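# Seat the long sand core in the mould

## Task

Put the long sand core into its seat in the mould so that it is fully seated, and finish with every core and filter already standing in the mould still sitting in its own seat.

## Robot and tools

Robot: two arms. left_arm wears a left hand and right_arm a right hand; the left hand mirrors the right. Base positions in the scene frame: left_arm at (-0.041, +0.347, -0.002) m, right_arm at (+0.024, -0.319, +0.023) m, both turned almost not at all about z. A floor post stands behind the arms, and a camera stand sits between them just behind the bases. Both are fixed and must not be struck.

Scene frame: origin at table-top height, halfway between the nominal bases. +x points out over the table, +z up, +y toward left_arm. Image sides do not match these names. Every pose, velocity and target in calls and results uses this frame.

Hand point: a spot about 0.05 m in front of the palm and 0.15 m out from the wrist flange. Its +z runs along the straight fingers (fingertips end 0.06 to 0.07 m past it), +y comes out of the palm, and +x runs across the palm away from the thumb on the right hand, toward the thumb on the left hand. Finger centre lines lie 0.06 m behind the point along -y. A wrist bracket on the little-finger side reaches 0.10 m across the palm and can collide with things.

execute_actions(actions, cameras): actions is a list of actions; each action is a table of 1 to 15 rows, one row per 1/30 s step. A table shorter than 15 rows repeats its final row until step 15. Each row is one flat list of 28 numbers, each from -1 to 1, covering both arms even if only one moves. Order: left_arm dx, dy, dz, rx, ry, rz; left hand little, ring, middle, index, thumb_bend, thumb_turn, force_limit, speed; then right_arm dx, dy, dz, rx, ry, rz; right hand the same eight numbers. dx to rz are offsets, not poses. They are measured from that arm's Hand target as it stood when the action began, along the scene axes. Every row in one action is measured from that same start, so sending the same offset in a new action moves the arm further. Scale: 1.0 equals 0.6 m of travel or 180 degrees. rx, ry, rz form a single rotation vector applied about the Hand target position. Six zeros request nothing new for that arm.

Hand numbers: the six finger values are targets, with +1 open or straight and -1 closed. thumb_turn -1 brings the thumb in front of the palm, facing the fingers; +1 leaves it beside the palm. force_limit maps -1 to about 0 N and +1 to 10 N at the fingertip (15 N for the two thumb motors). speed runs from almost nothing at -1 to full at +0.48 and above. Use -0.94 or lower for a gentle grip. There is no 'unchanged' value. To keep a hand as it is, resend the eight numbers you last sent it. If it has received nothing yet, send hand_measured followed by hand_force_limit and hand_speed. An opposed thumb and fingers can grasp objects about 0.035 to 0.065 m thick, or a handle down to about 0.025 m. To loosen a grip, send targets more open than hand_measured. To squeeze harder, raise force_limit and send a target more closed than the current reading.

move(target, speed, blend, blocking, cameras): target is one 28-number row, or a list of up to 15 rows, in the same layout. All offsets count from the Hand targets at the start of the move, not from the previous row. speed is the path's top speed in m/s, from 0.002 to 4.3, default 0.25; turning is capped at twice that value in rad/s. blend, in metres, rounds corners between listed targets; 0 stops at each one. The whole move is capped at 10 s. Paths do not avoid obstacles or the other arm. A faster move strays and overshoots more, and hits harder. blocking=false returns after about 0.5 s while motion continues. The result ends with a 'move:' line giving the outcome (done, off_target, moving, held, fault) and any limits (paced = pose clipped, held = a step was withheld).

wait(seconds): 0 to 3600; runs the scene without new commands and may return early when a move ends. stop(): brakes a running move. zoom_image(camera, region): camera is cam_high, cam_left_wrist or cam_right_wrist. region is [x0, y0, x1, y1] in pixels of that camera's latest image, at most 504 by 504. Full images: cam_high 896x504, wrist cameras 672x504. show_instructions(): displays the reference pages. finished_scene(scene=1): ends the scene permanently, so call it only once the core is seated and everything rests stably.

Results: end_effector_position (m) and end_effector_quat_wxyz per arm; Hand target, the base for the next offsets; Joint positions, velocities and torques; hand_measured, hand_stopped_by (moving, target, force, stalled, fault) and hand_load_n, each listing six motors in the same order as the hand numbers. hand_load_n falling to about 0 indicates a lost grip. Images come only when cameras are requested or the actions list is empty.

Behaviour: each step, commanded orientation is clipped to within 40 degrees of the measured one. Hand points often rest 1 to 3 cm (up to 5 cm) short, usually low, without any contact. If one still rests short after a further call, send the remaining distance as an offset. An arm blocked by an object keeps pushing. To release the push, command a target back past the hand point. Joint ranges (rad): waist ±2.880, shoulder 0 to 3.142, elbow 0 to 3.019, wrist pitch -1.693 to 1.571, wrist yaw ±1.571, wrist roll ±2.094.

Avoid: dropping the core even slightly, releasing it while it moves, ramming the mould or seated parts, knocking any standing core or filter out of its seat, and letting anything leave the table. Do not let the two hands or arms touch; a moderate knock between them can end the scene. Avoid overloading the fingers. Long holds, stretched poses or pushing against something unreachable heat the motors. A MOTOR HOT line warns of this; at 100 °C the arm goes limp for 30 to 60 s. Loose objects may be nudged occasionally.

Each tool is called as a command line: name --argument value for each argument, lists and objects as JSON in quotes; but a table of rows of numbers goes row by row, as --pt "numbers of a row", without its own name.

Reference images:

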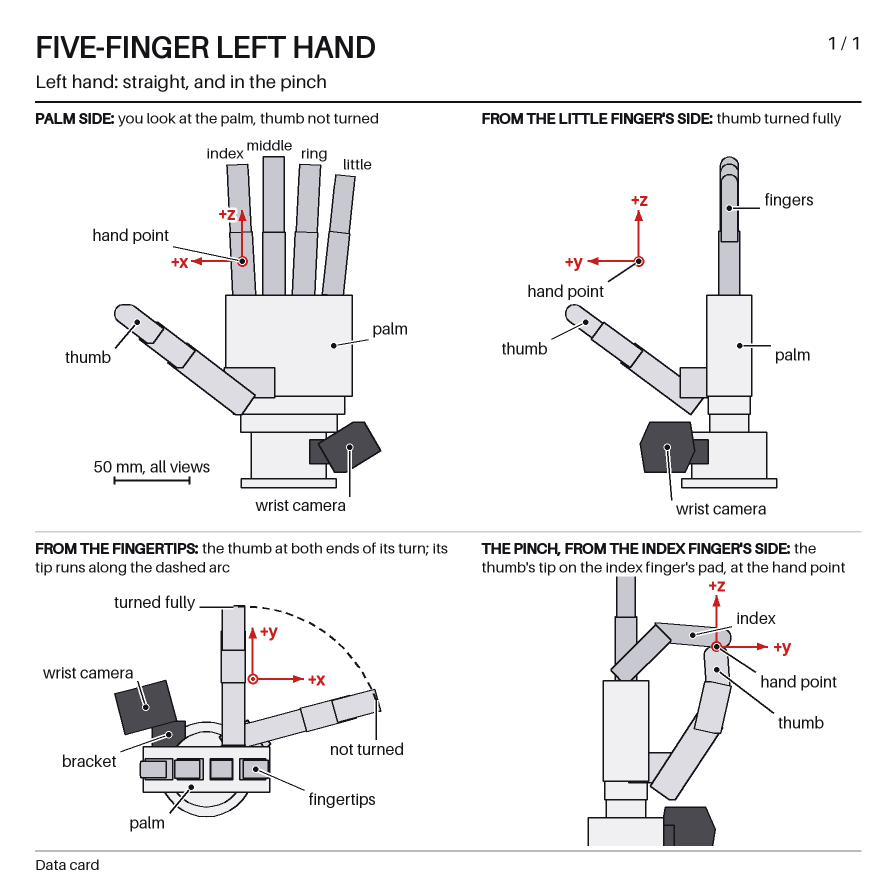

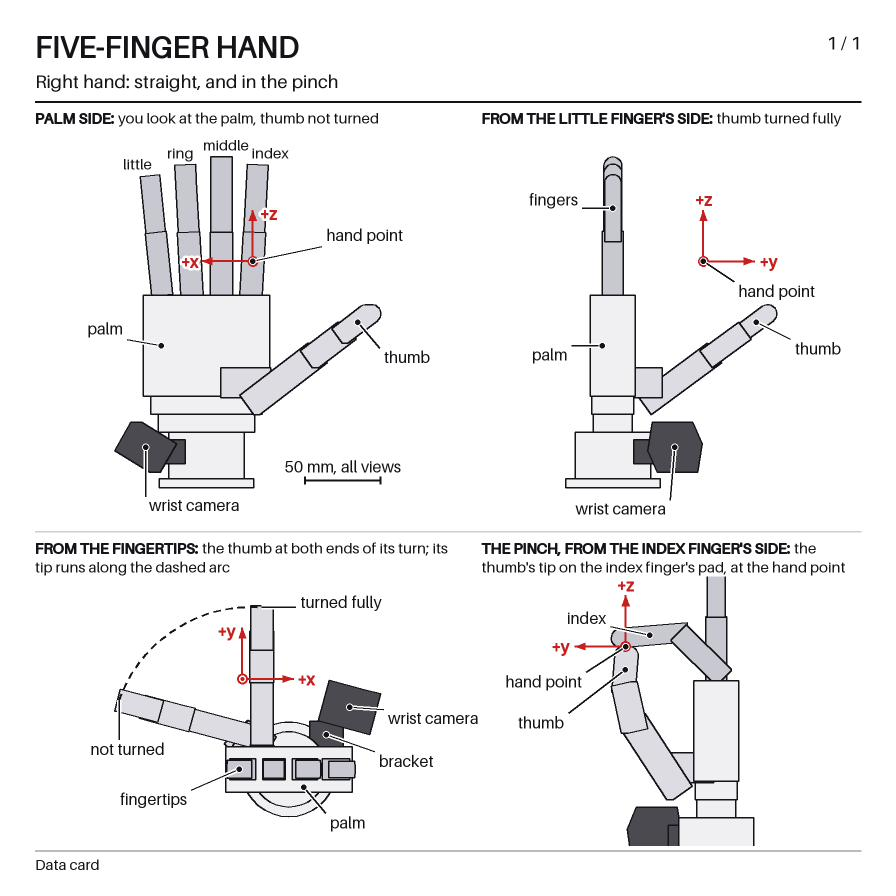

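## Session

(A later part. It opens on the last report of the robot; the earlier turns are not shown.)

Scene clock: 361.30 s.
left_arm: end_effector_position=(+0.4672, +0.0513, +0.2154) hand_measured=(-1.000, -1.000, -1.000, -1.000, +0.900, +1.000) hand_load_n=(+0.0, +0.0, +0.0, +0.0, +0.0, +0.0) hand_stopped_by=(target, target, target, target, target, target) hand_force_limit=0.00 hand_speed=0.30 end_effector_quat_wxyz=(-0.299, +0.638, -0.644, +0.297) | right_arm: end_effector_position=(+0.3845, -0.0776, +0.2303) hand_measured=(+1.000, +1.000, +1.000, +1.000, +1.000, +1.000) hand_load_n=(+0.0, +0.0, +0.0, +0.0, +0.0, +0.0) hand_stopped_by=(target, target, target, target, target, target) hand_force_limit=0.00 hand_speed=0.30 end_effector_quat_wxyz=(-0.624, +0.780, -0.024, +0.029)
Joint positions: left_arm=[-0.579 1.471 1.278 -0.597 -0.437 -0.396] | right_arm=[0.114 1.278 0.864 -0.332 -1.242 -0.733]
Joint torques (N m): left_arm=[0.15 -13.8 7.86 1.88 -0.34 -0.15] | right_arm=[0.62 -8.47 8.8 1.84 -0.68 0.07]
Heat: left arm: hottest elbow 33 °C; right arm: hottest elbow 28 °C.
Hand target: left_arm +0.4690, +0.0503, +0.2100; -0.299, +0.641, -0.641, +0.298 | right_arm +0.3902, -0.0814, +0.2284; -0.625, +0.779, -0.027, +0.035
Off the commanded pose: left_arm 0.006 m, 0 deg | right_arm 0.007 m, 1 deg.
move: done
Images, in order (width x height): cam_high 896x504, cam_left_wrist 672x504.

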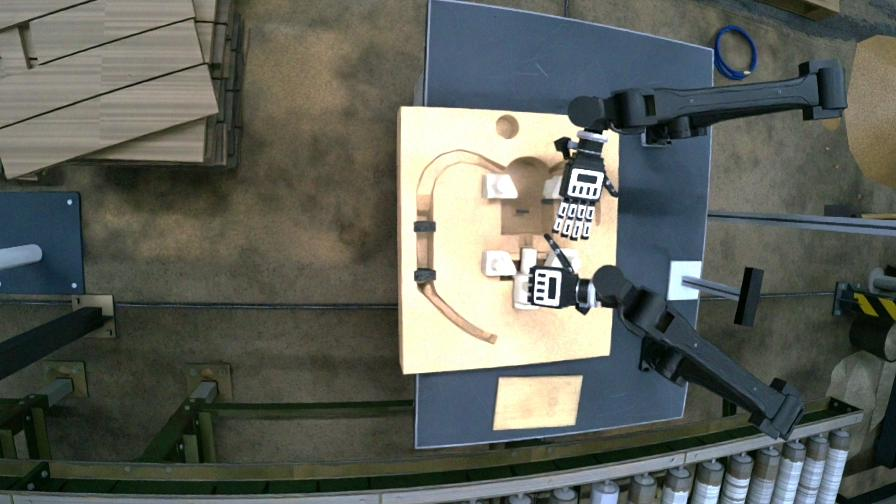

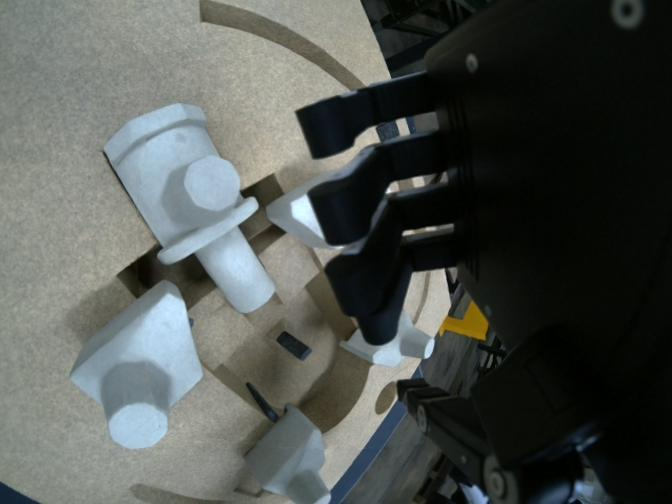

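wait --seconds 0.05 --cameras '["cam_right_wrist","cam_high"]'

zoom_image --camera "cam_right_wrist" --region '[340, 0, 500, 120]'

zoom_image --camera "cam_right_wrist" --region '[330, 130, 490, 250]'

Scene clock: 362.37 s.
left_arm: end_effector_position=(+0.4672, +0.0513, +0.2154) hand_measured=(-1.000, -1.000, -1.000, -1.000, +0.900, +1.000) hand_load_n=(+0.5, +0.0, +0.0, +0.0, +0.0, +0.0) hand_stopped_by=(target, target, target, target, target, target) hand_force_limit=0.00 hand_speed=0.30 end_effector_quat_wxyz=(-0.299, +0.638, -0.644, +0.297) | right_arm: end_effector_position=(+0.3845, -0.0776, +0.2303) hand_measured=(+1.000, +1.000, +1.000, +1.000, +1.000, +1.000) hand_load_n=(+0.0, -0.5, +0.0, +0.0, +0.0, -0.5) hand_stopped_by=(target, target, target, target, target, target) hand_force_limit=0.00 hand_speed=0.30 end_effector_quat_wxyz=(-0.624, +0.780, -0.024, +0.029)
Joint positions: left_arm=[-0.579 1.471 1.278 -0.597 -0.437 -0.396] | right_arm=[0.114 1.278 0.864 -0.332 -1.242 -0.733]
Joint torques (N m): left_arm=[0.15 -13.8 7.84 1.91 -0.34 -0.15] | right_arm=[-0.15 -8.18 8.8 1.62 -0.61 0.03]
Heat: left arm: hottest elbow 32 °C; right arm: hottest elbow 28 °C.
Hand target: left_arm +0.4690, +0.0503, +0.2100; -0.299, +0.641, -0.641, +0.298 | right_arm +0.3902, -0.0814, +0.2284; -0.625, +0.779, -0.027, +0.035
Off the commanded pose: left_arm 0.006 m, 0 deg | right_arm 0.007 m, 1 deg.
wait: 0.07 s; at rest from the start
Images, in order (width x height): cam_high 896x504, cam_right_wrist 672x504.

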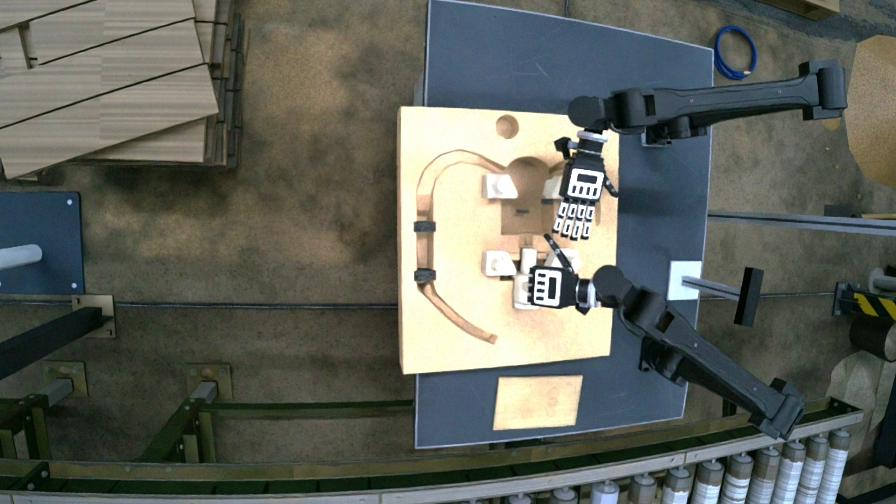

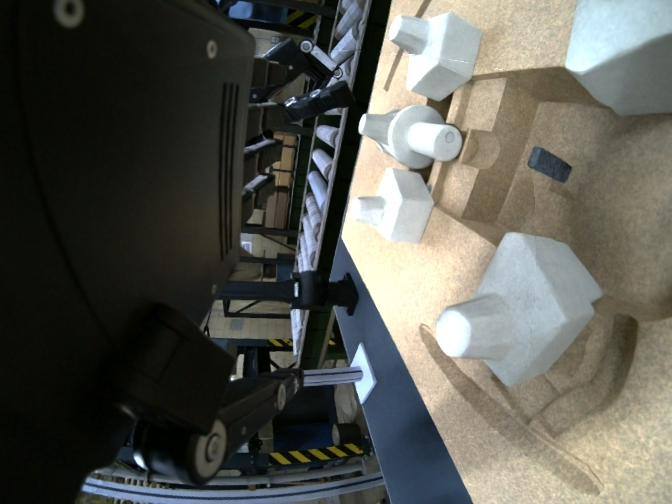

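Scaled by 3.150 from the camera's image (finer frame: 960x720).

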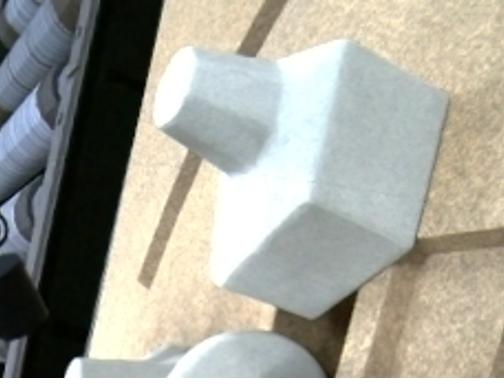

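Scaled by 3.150 from the camera's image (finer frame: 960x720).

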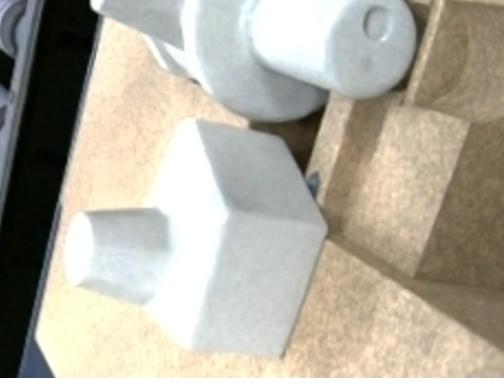

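wait --seconds 0.5 --cameras '["all"]'

Scene clock: 364.23 s.
left_arm: end_effector_position=(+0.4672, +0.0513, +0.2154) hand_measured=(-1.000, -1.000, -1.000, -1.000, +0.900, +1.000) hand_load_n=(+0.0, +0.0, +0.5, +0.0, +0.0, +0.0) hand_stopped_by=(target, target, target, target, target, target) hand_force_limit=0.00 hand_speed=0.30 end_effector_quat_wxyz=(-0.299, +0.638, -0.644, +0.297) | right_arm: end_effector_position=(+0.3845, -0.0776, +0.2303) hand_measured=(+1.000, +1.000, +1.000, +1.000, +1.000, +1.000) hand_load_n=(+0.0, +0.0, +0.0, +0.0, +0.0, +0.0) hand_stopped_by=(target, target, target, target, target, target) hand_force_limit=0.00 hand_speed=0.30 end_effector_quat_wxyz=(-0.624, +0.780, -0.024, +0.029)
Joint positions: left_arm=[-0.579 1.471 1.278 -0.597 -0.437 -0.396] | right_arm=[0.114 1.278 0.864 -0.332 -1.242 -0.733]
Joint torques (N m): left_arm=[0.03 -13.68 7.84 1.89 -0.34 -0.15] | right_arm=[0.21 -7.82 8.87 1.62 -0.65 0.08]
Heat: left arm: hottest elbow 32 °C; right arm: hottest elbow 28 °C.
Hand target: left_arm +0.4690, +0.0503, +0.2100; -0.299, +0.641, -0.641, +0.298 | right_arm +0.3902, -0.0814, +0.2284; -0.625, +0.779, -0.027, +0.035
Off the commanded pose: left_arm 0.006 m, 0 deg | right_arm 0.007 m, 1 deg.
wait: 0.50 s; at rest from the start

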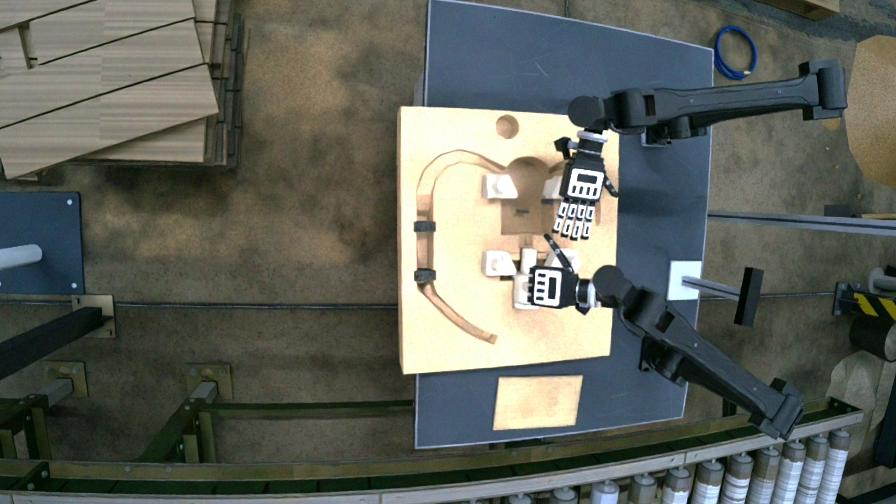

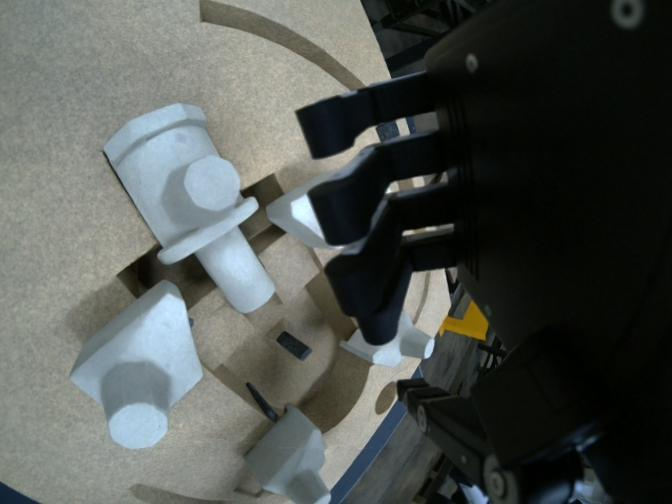

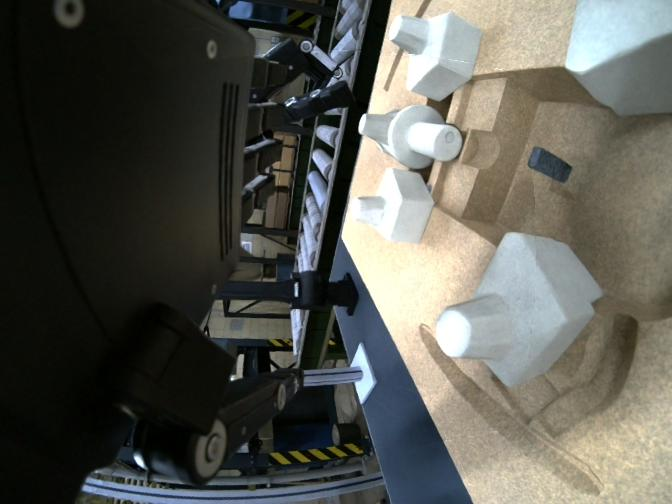

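zoom_image --camera "cam_left_wrist" --region '[90, 80, 300, 330]'

zoom_image --camera "cam_right_wrist" --region '[340, 80, 500, 200]'

zoom_image --camera "cam_high" --region '[470, 230, 590, 320]'

Scaled by 2.016 from the camera's image (finer frame: 960x720).

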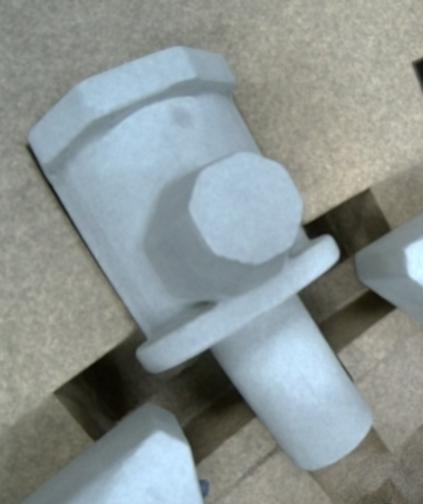

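Scaled by 3.150 from the camera's image (finer frame: 960x720).

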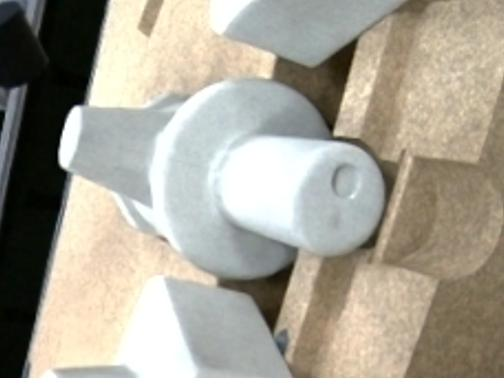

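Scaled by 4.200.

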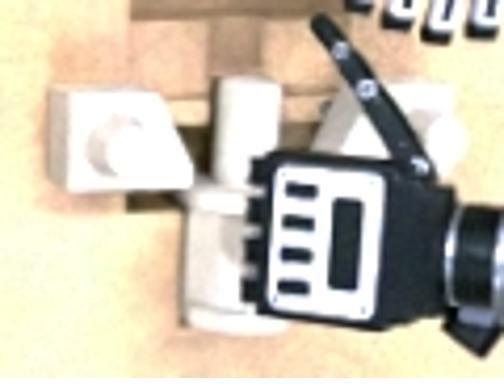

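zoom_image --camera "cam_right_wrist" --region '[340, 0, 490, 110]'

zoom_image --camera "cam_right_wrist" --region '[340, 90, 490, 250]'

Scaled by 3.360 from the camera's image (finer frame: 960x720).

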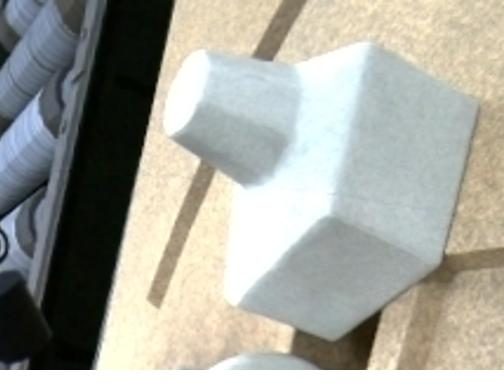

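Scaled by 3.150 from the camera's image (finer frame: 960x720).

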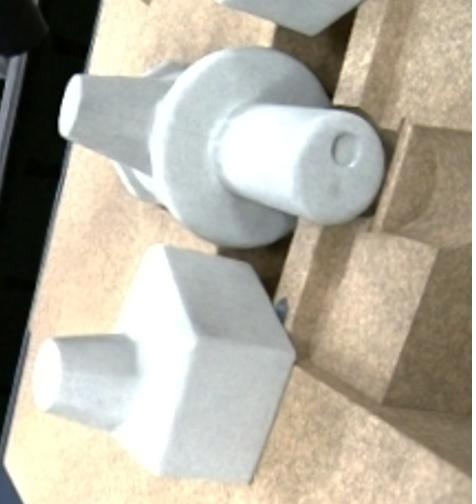

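move --target '[-0.08,0.3488,0.185,0,0,0,-1,-1,-1,-1,0.9,1,0,0.3,0,0,0,0,0,0,1,1,1,1,1,1,0,0.3]' --speed 0.35

move --target '[0,0,0,0,0,0,-1,-1,-1,-1,0.9,1,0,0.3,-0.012,0.242,0.03,0,0,0,1,1,1,1,1,1,0,0.3]' --speed 0.25 --cameras '["cam_high","cam_left_wrist","cam_right_wrist"]'

Scene clock: 371.17 s.
left_arm: end_effector_position=(+0.4176, +0.2600, +0.3162) hand_measured=(-1.000, -1.000, -1.000, -1.000, +0.900, +1.000) hand_load_n=(+0.0, +0.0, +0.0, +0.0, +0.0, +0.0) hand_stopped_by=(target, target, target, target, target, target) hand_force_limit=0.00 hand_speed=0.30 end_effector_quat_wxyz=(-0.298, +0.644, -0.638, +0.299) | right_arm: end_effector_position=(+0.3845, -0.0776, +0.2303) hand_measured=(+1.000, +1.000, +1.000, +1.000, +1.000, +1.000) hand_load_n=(+0.0, +0.0, +0.0, +0.0, -0.5, -0.5) hand_stopped_by=(target, target, target, target, target, target) hand_force_limit=0.00 hand_speed=0.30 end_effector_quat_wxyz=(-0.624, +0.780, -0.024, +0.029)
Joint positions: left_arm=[-0.152 1.115 1.21 -0.801 -0.125 -0.112] | right_arm=[0.114 1.278 0.864 -0.332 -1.242 -0.733]
Joint torques (N m): left_arm=[-0.03 -8.06 10.1 1.2 0 0] | right_arm=[0.09 -8.41 8.8 1.52 -0.68 0.07]
Heat: left arm: hottest elbow 32 °C; right arm: hottest elbow 28 °C.
Hand target: left_arm +0.4210, +0.2594, +0.3211; -0.299, +0.641, -0.641, +0.299 | right_arm +0.3902, -0.0814, +0.2284; -0.625, +0.779, -0.027, +0.035
Off the commanded pose: left_arm 0.006 m, 1 deg | right_arm 0.007 m, 1 deg.
move: done

Scene clock: 372.67 s.
left_arm: end_effector_position=(+0.4176, +0.2601, +0.3162) hand_measured=(-1.000, -1.000, -1.000, -1.000, +0.900, +1.000) hand_load_n=(+0.0, +0.0, +0.0, +0.0, +0.0, +0.0) hand_stopped_by=(target, target, target, target, target, target) hand_force_limit=0.00 hand_speed=0.30 end_effector_quat_wxyz=(-0.298, +0.644, -0.638, +0.299) | right_arm: end_effector_position=(+0.3705, +0.0543, +0.2296) hand_measured=(+1.000, +1.000, +1.000, +1.000, +1.000, +1.000) hand_load_n=(+0.0, +0.0, +0.0, +0.0, +0.0, +0.0) hand_stopped_by=(target, target, target, target, target, target) hand_force_limit=0.00 hand_speed=0.30 end_effector_quat_wxyz=(-0.616, +0.787, -0.038, +0.022)
Joint positions: left_arm=[-0.152 1.115 1.21 -0.801 -0.125 -0.111] | right_arm=[0.445 1.35 0.88 0.045 -0.946 -0.339]
Joint torques (N m): left_arm=[0.09 -7.88 10.06 1.24 -0.01 0] | right_arm=[0.67 -9.35 12.79 1.91 -0.23 0.09]
Heat: left arm: hottest elbow 32 °C; right arm: hottest elbow 28 °C.
Hand target: left_arm +0.4210, +0.2594, +0.3211; -0.299, +0.641, -0.641, +0.299 | right_arm +0.3830, +0.0637, +0.2463; -0.625, +0.779, -0.027, +0.035
Off the commanded pose: left_arm 0.006 m, 1 deg | right_arm 0.023 m, 2 deg.
move: off_target (right_arm)

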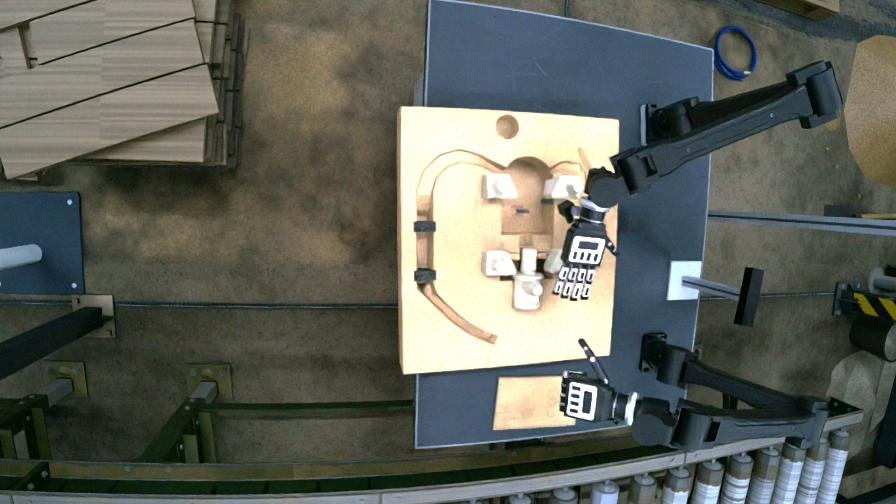

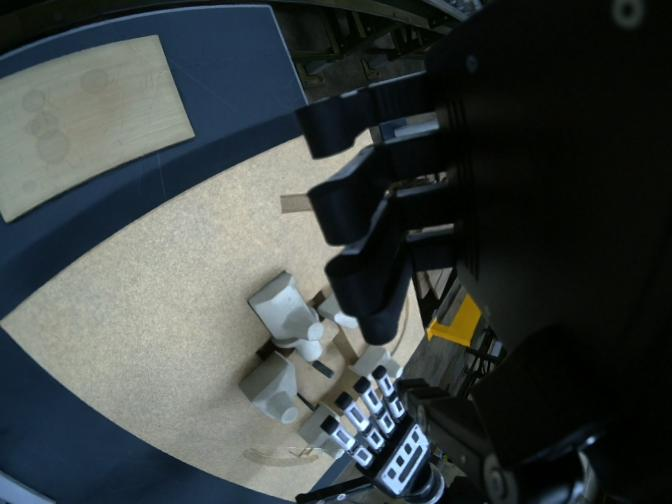

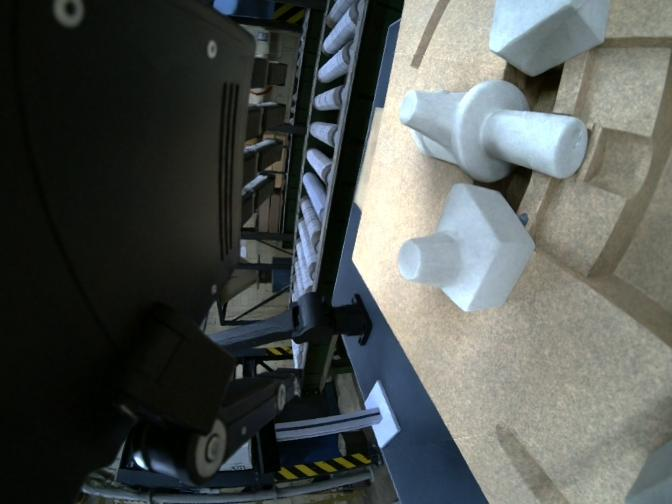

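zoom_image --camera "cam_right_wrist" --region '[390, 50, 620, 220]'

zoom_image --camera "cam_high" --region '[470, 230, 590, 320]'

zoom_image --camera "cam_left_wrist" --region '[220, 250, 380, 370]'

Scaled by 2.191 from the camera's image (finer frame: 960x720).

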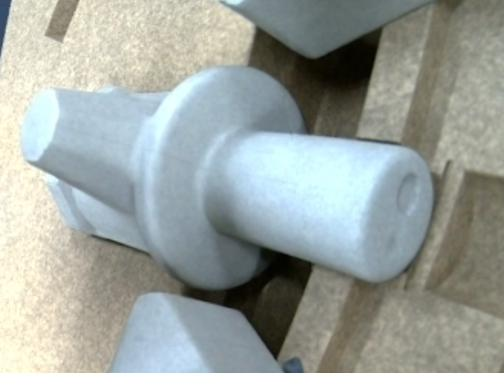

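Scaled by 4.200.

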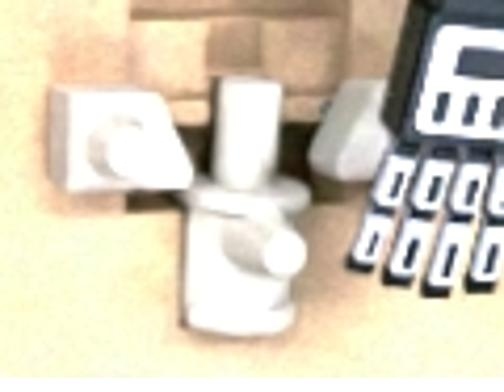

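Scaled by 3.150 from the camera's image (finer frame: 960x720).

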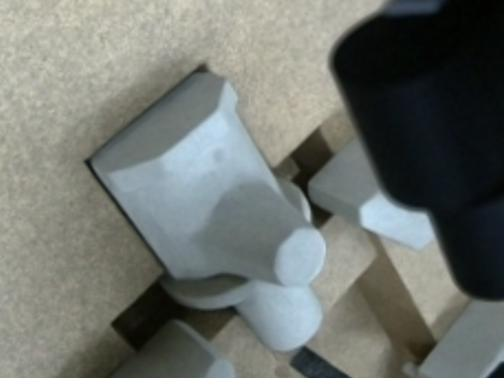

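zoom_image --camera "cam_high" --region '[475, 240, 555, 285]'

zoom_image --camera "cam_high" --region '[505, 270, 555, 315]'

zoom_image --camera "cam_high" --region '[475, 165, 590, 210]'

zoom_image --camera "cam_left_wrist" --region '[240, 260, 330, 340]'

Scaled by 6.300.

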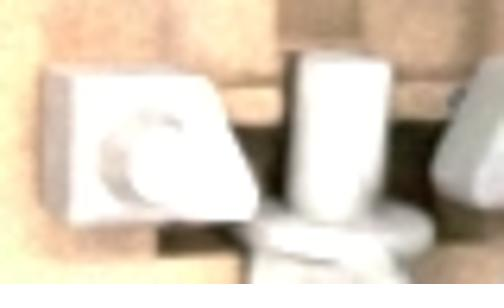

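Scaled by 10.080.

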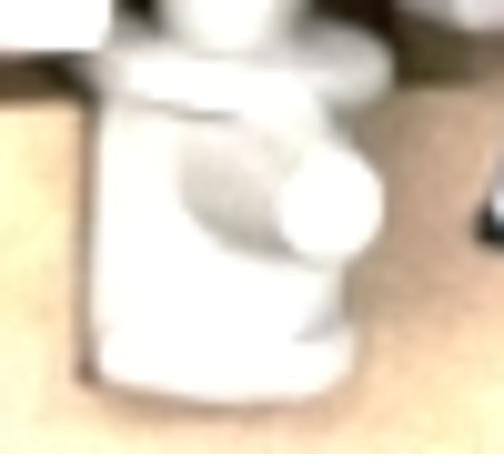

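Scaled by 4.383.

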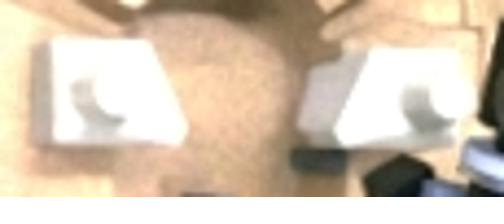

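Scaled by 5.600 from the camera's image (finer frame: 960x720).

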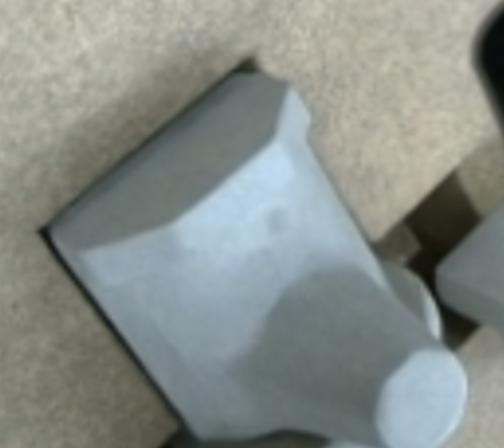

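move --target '[0,0,0,0,0,0,-1,-1,-1,-1,0.9,1,0,0.3,0.012,-0.242,-0.03,0,0,0,1,1,1,1,1,1,0,0.3]' --speed 0.3

move --target '[-0.1,-0.15,-0.26,0,-0.139,0,-1,-1,-1,-1,0.9,1,0,0.3,0,0,0,0,0,0,1,1,1,1,1,1,0,0.3]' --speed 0.3 --cameras '["cam_high","cam_left_wrist"]'

Scene clock: 377.87 s.
left_arm: end_effector_position=(+0.4176, +0.2601, +0.3162) hand_measured=(-1.000, -1.000, -1.000, -1.000, +0.900, +1.000) hand_load_n=(+0.0, +0.0, +0.0, +0.0, +0.0, -0.5) hand_stopped_by=(target, target, target, target, target, target) hand_force_limit=0.00 hand_speed=0.30 end_effector_quat_wxyz=(-0.298, +0.644, -0.638, +0.299) | right_arm: end_effector_position=(+0.3796, -0.0840, +0.2136) hand_measured=(+1.000, +1.000, +1.000, +1.000, +1.000, +1.000) hand_load_n=(+0.0, +0.0, +0.0, +0.0, +0.0, +0.0) hand_stopped_by=(target, target, target, target, target, target) hand_force_limit=0.00 hand_speed=0.30 end_effector_quat_wxyz=(-0.624, +0.780, -0.040, +0.023)
Joint positions: left_arm=[-0.152 1.115 1.21 -0.801 -0.125 -0.111] | right_arm=[0.099 1.285 0.823 -0.299 -1.244 -0.719]
Joint torques (N m): left_arm=[0.26 -7.94 10.07 1.22 -0.01 -0.01] | right_arm=[1.14 -8.35 12.29 0.62 -0.63 -0.07]
Heat: left arm: hottest elbow 33 °C; right arm: hottest elbow 28 °C.
Hand target: left_arm +0.4210, +0.2594, +0.3211; -0.299, +0.641, -0.641, +0.299 | right_arm +0.3902, -0.0815, +0.2283; -0.625, +0.779, -0.027, +0.035
Off the commanded pose: left_arm 0.006 m, 1 deg | right_arm 0.018 m, 2 deg.
move: off_target (right_arm)

Scene clock: 379.37 s.
left_arm: end_effector_position=(+0.3626, +0.1711, +0.1696) hand_measured=(-1.000, -1.000, -1.000, -1.000, +0.900, +1.000) hand_load_n=(+0.0, +0.0, +0.0, +0.0, +0.0, +0.0) hand_stopped_by=(target, target, target, target, target, target) hand_force_limit=0.00 hand_speed=0.30 end_effector_quat_wxyz=(-0.430, +0.565, -0.557, +0.431) | right_arm: end_effector_position=(+0.3797, -0.0840, +0.2136) hand_measured=(+1.000, +1.000, +1.000, +1.000, +1.000, +1.000) hand_load_n=(+0.0, +0.0, +0.0, +0.0, +0.0, +0.0) hand_stopped_by=(target, target, target, target, target, target) hand_force_limit=0.00 hand_speed=0.30 end_effector_quat_wxyz=(-0.624, +0.780, -0.040, +0.023)
Joint positions: left_arm=[-0.553 0.976 0.485 0.183 -0.544 -0.172] | right_arm=[0.099 1.285 0.823 -0.299 -1.244 -0.719]
Joint torques (N m): left_arm=[-0.38 -4.72 7.21 2.21 -0.26 -0.02] | right_arm=[1.79 -8.53 12 0.31 -0.58 -0.03]
Heat: left arm: hottest elbow 33 °C; right arm: hottest elbow 28 °C.
Hand target: left_arm +0.3610, +0.1695, +0.1651; -0.431, +0.561, -0.561, +0.430 | right_arm +0.3902, -0.0815, +0.2284; -0.625, +0.779, -0.027, +0.035
Off the commanded pose: left_arm 0.005 m, 1 deg | right_arm 0.018 m, 2 deg.
move: done

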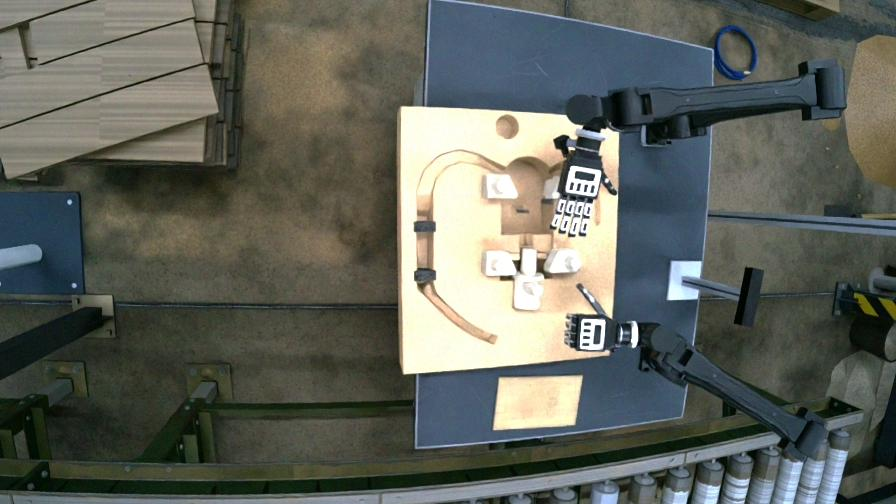

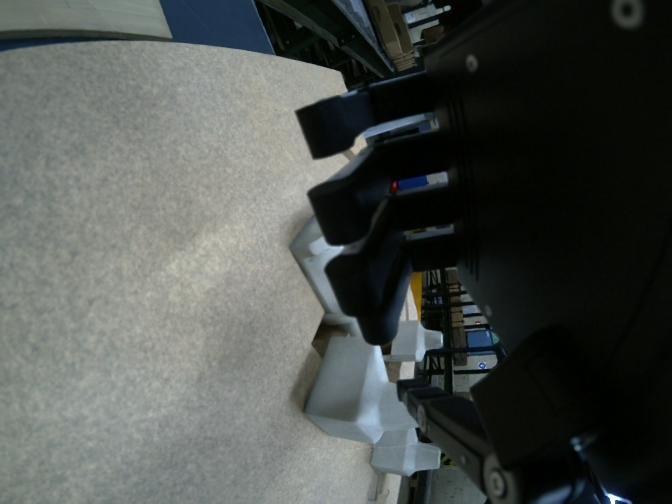

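move --target '[0,0,0,0,0,0,1,1,1,1,0.9,1,0,0.5,0,0,0,0,0,0,1,1,1,1,1,1,0,0.3]' --cameras '["cam_left_wrist"]'

Scene clock: 380.47 s.
left_arm: end_effector_position=(+0.3627, +0.1711, +0.1698) hand_measured=(+1.000, +1.000, +1.000, +1.000, +0.900, +1.000) hand_load_n=(+0.0, +0.0, +0.0, +0.0, +0.0, +0.0) hand_stopped_by=(target, target, target, target, target, target) hand_force_limit=0.00 hand_speed=0.50 end_effector_quat_wxyz=(-0.430, +0.565, -0.557, +0.431) | right_arm: end_effector_position=(+0.3797, -0.0840, +0.2136) hand_measured=(+1.000, +1.000, +1.000, +1.000, +1.000, +1.000) hand_load_n=(+0.0, +0.0, +0.0, +0.0, +0.0, +0.0) hand_stopped_by=(target, target, target, target, target, target) hand_force_limit=0.00 hand_speed=0.30 end_effector_quat_wxyz=(-0.624, +0.780, -0.040, +0.023)
Joint positions: left_arm=[-0.553 0.976 0.485 0.184 -0.545 -0.172] | right_arm=[0.099 1.285 0.823 -0.299 -1.244 -0.719]
Joint torques (N m): left_arm=[-0.5 -4.84 7.25 2.25 -0.25 -0.03] | right_arm=[1.67 -8.94 12.27 0.46 -0.65 -0.03]
Heat: left arm: hottest elbow 33 °C; right arm: hottest elbow 28 °C.
Hand target: left_arm +0.3610, +0.1695, +0.1651; -0.431, +0.561, -0.561, +0.430 | right_arm +0.3902, -0.0815, +0.2284; -0.625, +0.779, -0.027, +0.035
Off the commanded pose: left_arm 0.005 m, 1 deg | right_arm 0.018 m, 2 deg.
move: done

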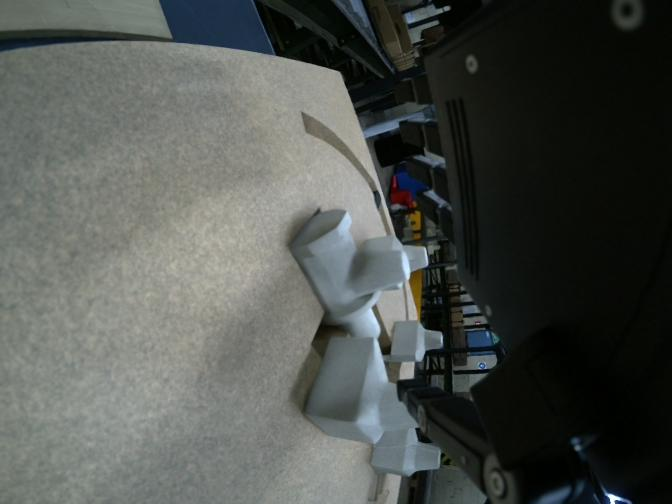

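zoom_image --camera "cam_left_wrist" --region '[270, 190, 430, 360]'

Scaled by 2.965 from the camera's image (finer frame: 960x720).

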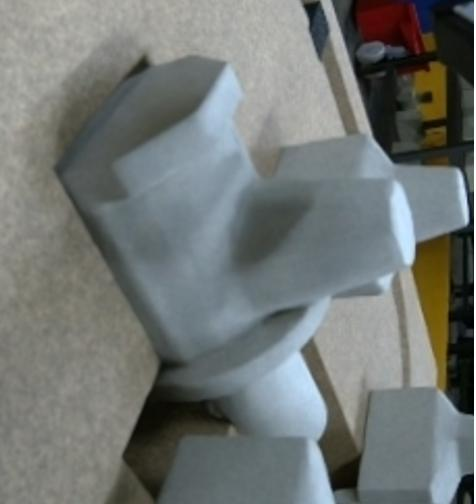

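zoom_image --camera "cam_left_wrist" --region '[280, 200, 390, 330]'

Scaled by 3.877 from the camera's image (finer frame: 960x720).

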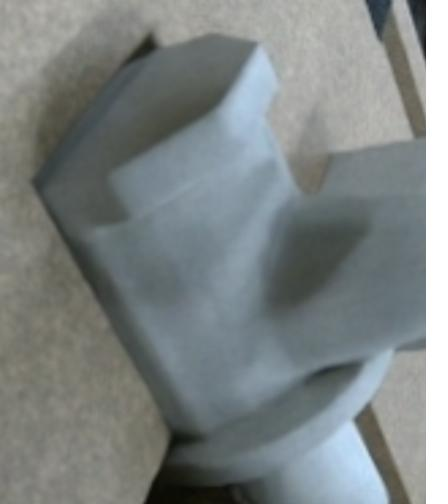

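move --target '[0.06,-0.0325,-0.0333,0,-0.085,0,1,1,1,1,0.9,1,0,0.5,0,0,0,0,0,0,1,1,1,1,1,1,0,0.3]' --cameras '["cam_left_wrist"]' --speed 0.15

zoom_image --camera "cam_left_wrist" --region '[290, 160, 450, 360]'

Scene clock: 384.53 s.
left_arm: end_effector_position=(+0.4011, +0.1527, +0.1492) hand_measured=(+1.000, +1.000, +1.000, +1.000, +0.900, +1.000) hand_load_n=(-0.5, +0.0, +0.0, +0.0, +0.0, +0.0) hand_stopped_by=(target, target, target, target, target, target) hand_force_limit=0.00 hand_speed=0.50 end_effector_quat_wxyz=(+0.501, -0.503, +0.494, -0.501) | right_arm: end_effector_position=(+0.3797, -0.0840, +0.2136) hand_measured=(+1.000, +1.000, +1.000, +1.000, +1.000, +1.000) hand_load_n=(+0.0, -0.5, +0.0, +0.0, +0.0, +0.0) hand_stopped_by=(target, target, target, target, target, target) hand_force_limit=0.00 hand_speed=0.30 end_effector_quat_wxyz=(-0.624, +0.780, -0.040, +0.023)
Joint positions: left_arm=[-0.58 1.318 0.394 0.93 -0.597 -0.006] | right_arm=[0.099 1.285 0.823 -0.299 -1.244 -0.719]
Joint torques (N m): left_arm=[-0.73 -7.3 5.16 2.29 -0.14 -0.01] | right_arm=[1.73 -8.94 12.22 0.35 -0.59 -0.09]
Heat: left arm: hottest elbow 32 °C; right arm: hottest elbow 28 °C.
Hand target: left_arm +0.3971, +0.1500, +0.1451; +0.502, -0.499, +0.498, -0.501 | right_arm +0.3902, -0.0815, +0.2284; -0.625, +0.779, -0.027, +0.035
Off the commanded pose: left_arm 0.006 m, 1 deg | right_arm 0.018 m, 2 deg.
move: done

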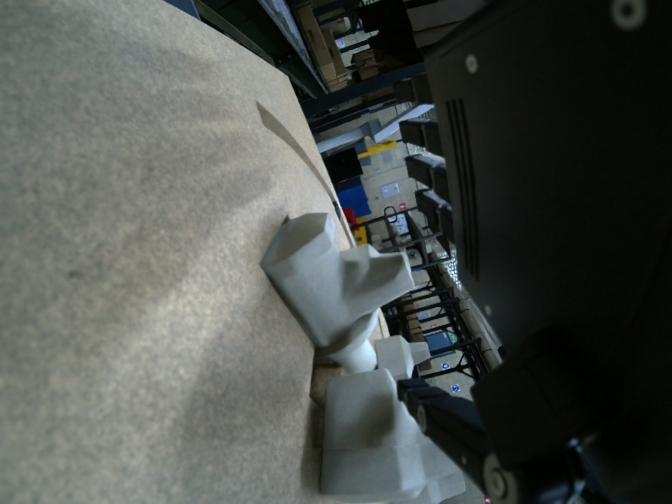

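Scaled by 2.520 from the camera's image (finer frame: 960x720).

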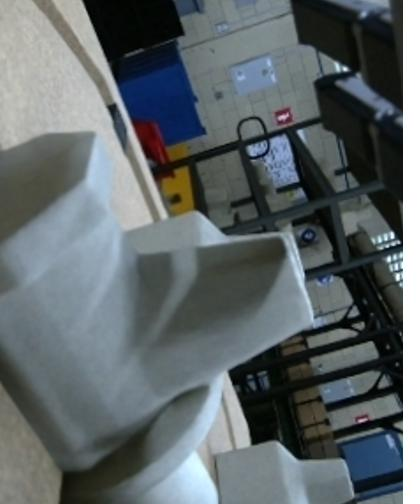

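zoom_image --camera "cam_left_wrist" --region '[250, 200, 390, 360]'

zoom_image --camera "cam_left_wrist" --region '[250, 200, 330, 280]'

zoom_image --camera "cam_left_wrist" --region '[290, 290, 390, 390]'

Scaled by 3.150 from the camera's image (finer frame: 960x720).

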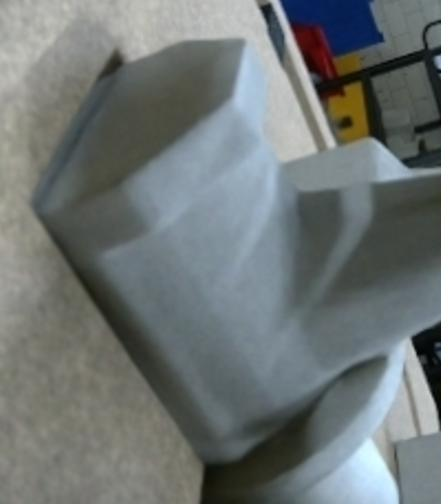

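Scaled by 6.300 from the camera's image (finer frame: 960x720).

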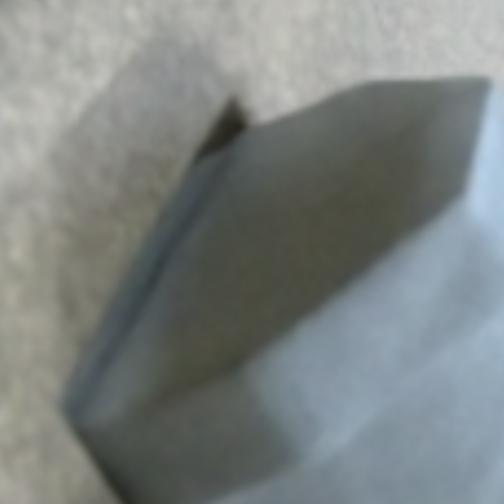

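Scaled by 5.040 from the camera's image (finer frame: 960x720).

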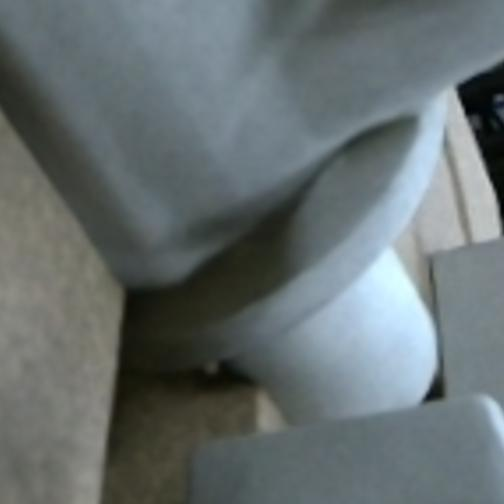

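zoom_image --camera "cam_left_wrist" --region '[310, 220, 450, 380]'

Scaled by 3.150 from the camera's image (finer frame: 960x720).

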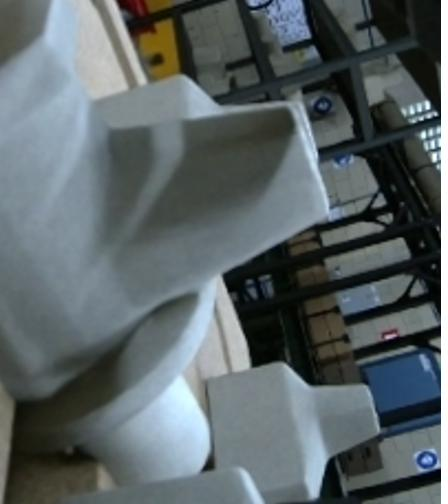

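move --target '[0.08,0.083,0.017,0,0,-0.339,1,1,1,1,0.9,1,0,0.5,0,0,0,0,0,0,1,1,1,1,1,1,0,0.3]' --cameras '["cam_high","cam_left_wrist"]' --speed 0.3

Scene clock: 393.53 s.
left_arm: end_effector_position=(+0.4322, +0.1958, +0.1480) hand_measured=(+1.000, +1.000, +1.000, +1.000, +0.900, +1.000) hand_load_n=(+0.0, +0.0, +0.0, +0.0, +0.0, -0.5) hand_stopped_by=(target, target, target, target, target, target) hand_force_limit=0.00 hand_speed=0.50 end_effector_quat_wxyz=(+0.173, -0.178, +0.685, -0.685) | right_arm: end_effector_position=(+0.3797, -0.0840, +0.2136) hand_measured=(+1.000, +1.000, +1.000, +1.000, +1.000, +1.000) hand_load_n=(+0.0, +0.0, +0.0, +0.0, +0.0, -0.5) hand_stopped_by=(target, target, target, target, target, target) hand_force_limit=0.00 hand_speed=0.30 end_effector_quat_wxyz=(-0.624, +0.780, -0.040, +0.023)
Joint positions: left_arm=[0.092 1.585 0.69 0.892 1.153 -0.005] | right_arm=[0.099 1.285 0.823 -0.299 -1.244 -0.719]
Joint torques (N m): left_arm=[0.62 -11.28 8.17 1.18 0.1 -0.15] | right_arm=[1.38 -8.53 12.25 0.24 -0.65 -0.08]
Heat: left arm: hottest elbow 32 °C; right arm: hottest elbow 28 °C.
Hand target: left_arm +0.4451, +0.1998, +0.1553; +0.178, -0.177, +0.683, -0.686 | right_arm +0.3902, -0.0815, +0.2284; -0.625, +0.779, -0.027, +0.035
Off the commanded pose: left_arm 0.015 m, 1 deg | right_arm 0.018 m, 2 deg.
move: off_target (left_arm)

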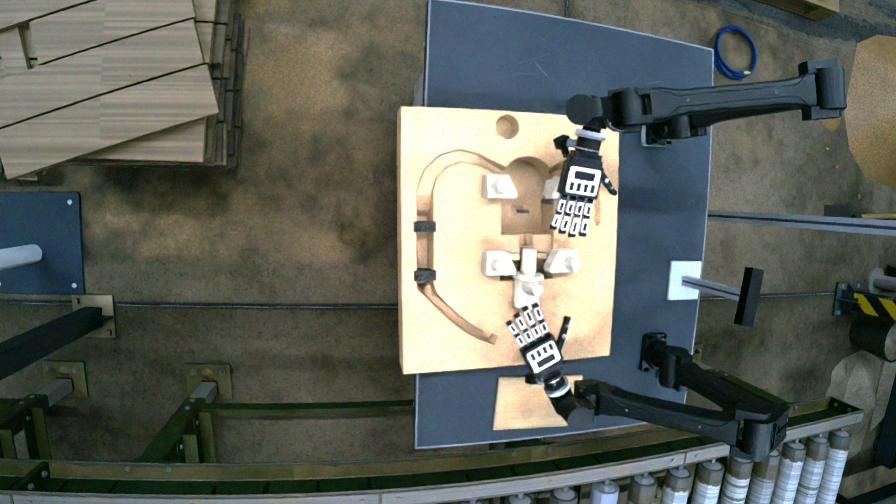

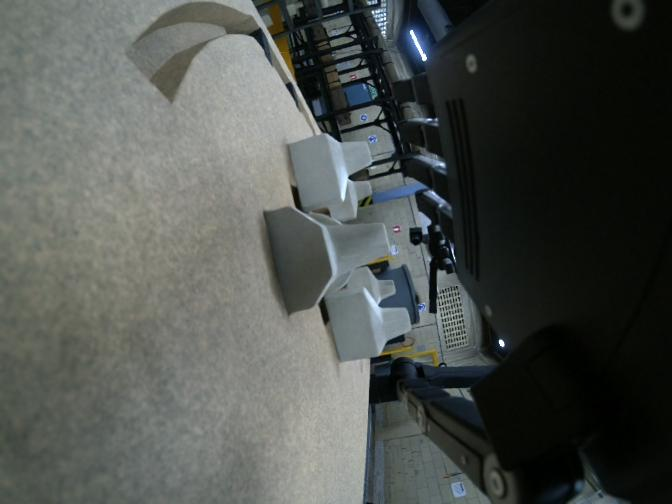

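Excellent end view.

zoom_image --camera "cam_left_wrist" --region '[250, 190, 400, 330]'

zoom_image --camera "cam_left_wrist" --region '[270, 120, 430, 370]'

Scaled by 3.360 from the camera's image (finer frame: 960x720).

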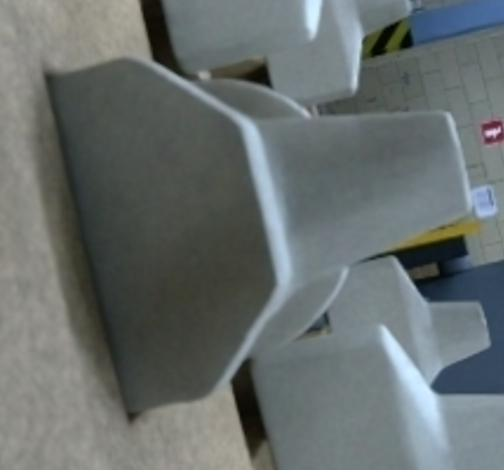

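Scaled by 2.016 from the camera's image (finer frame: 960x720).

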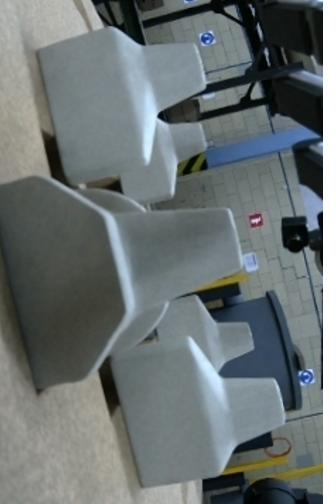

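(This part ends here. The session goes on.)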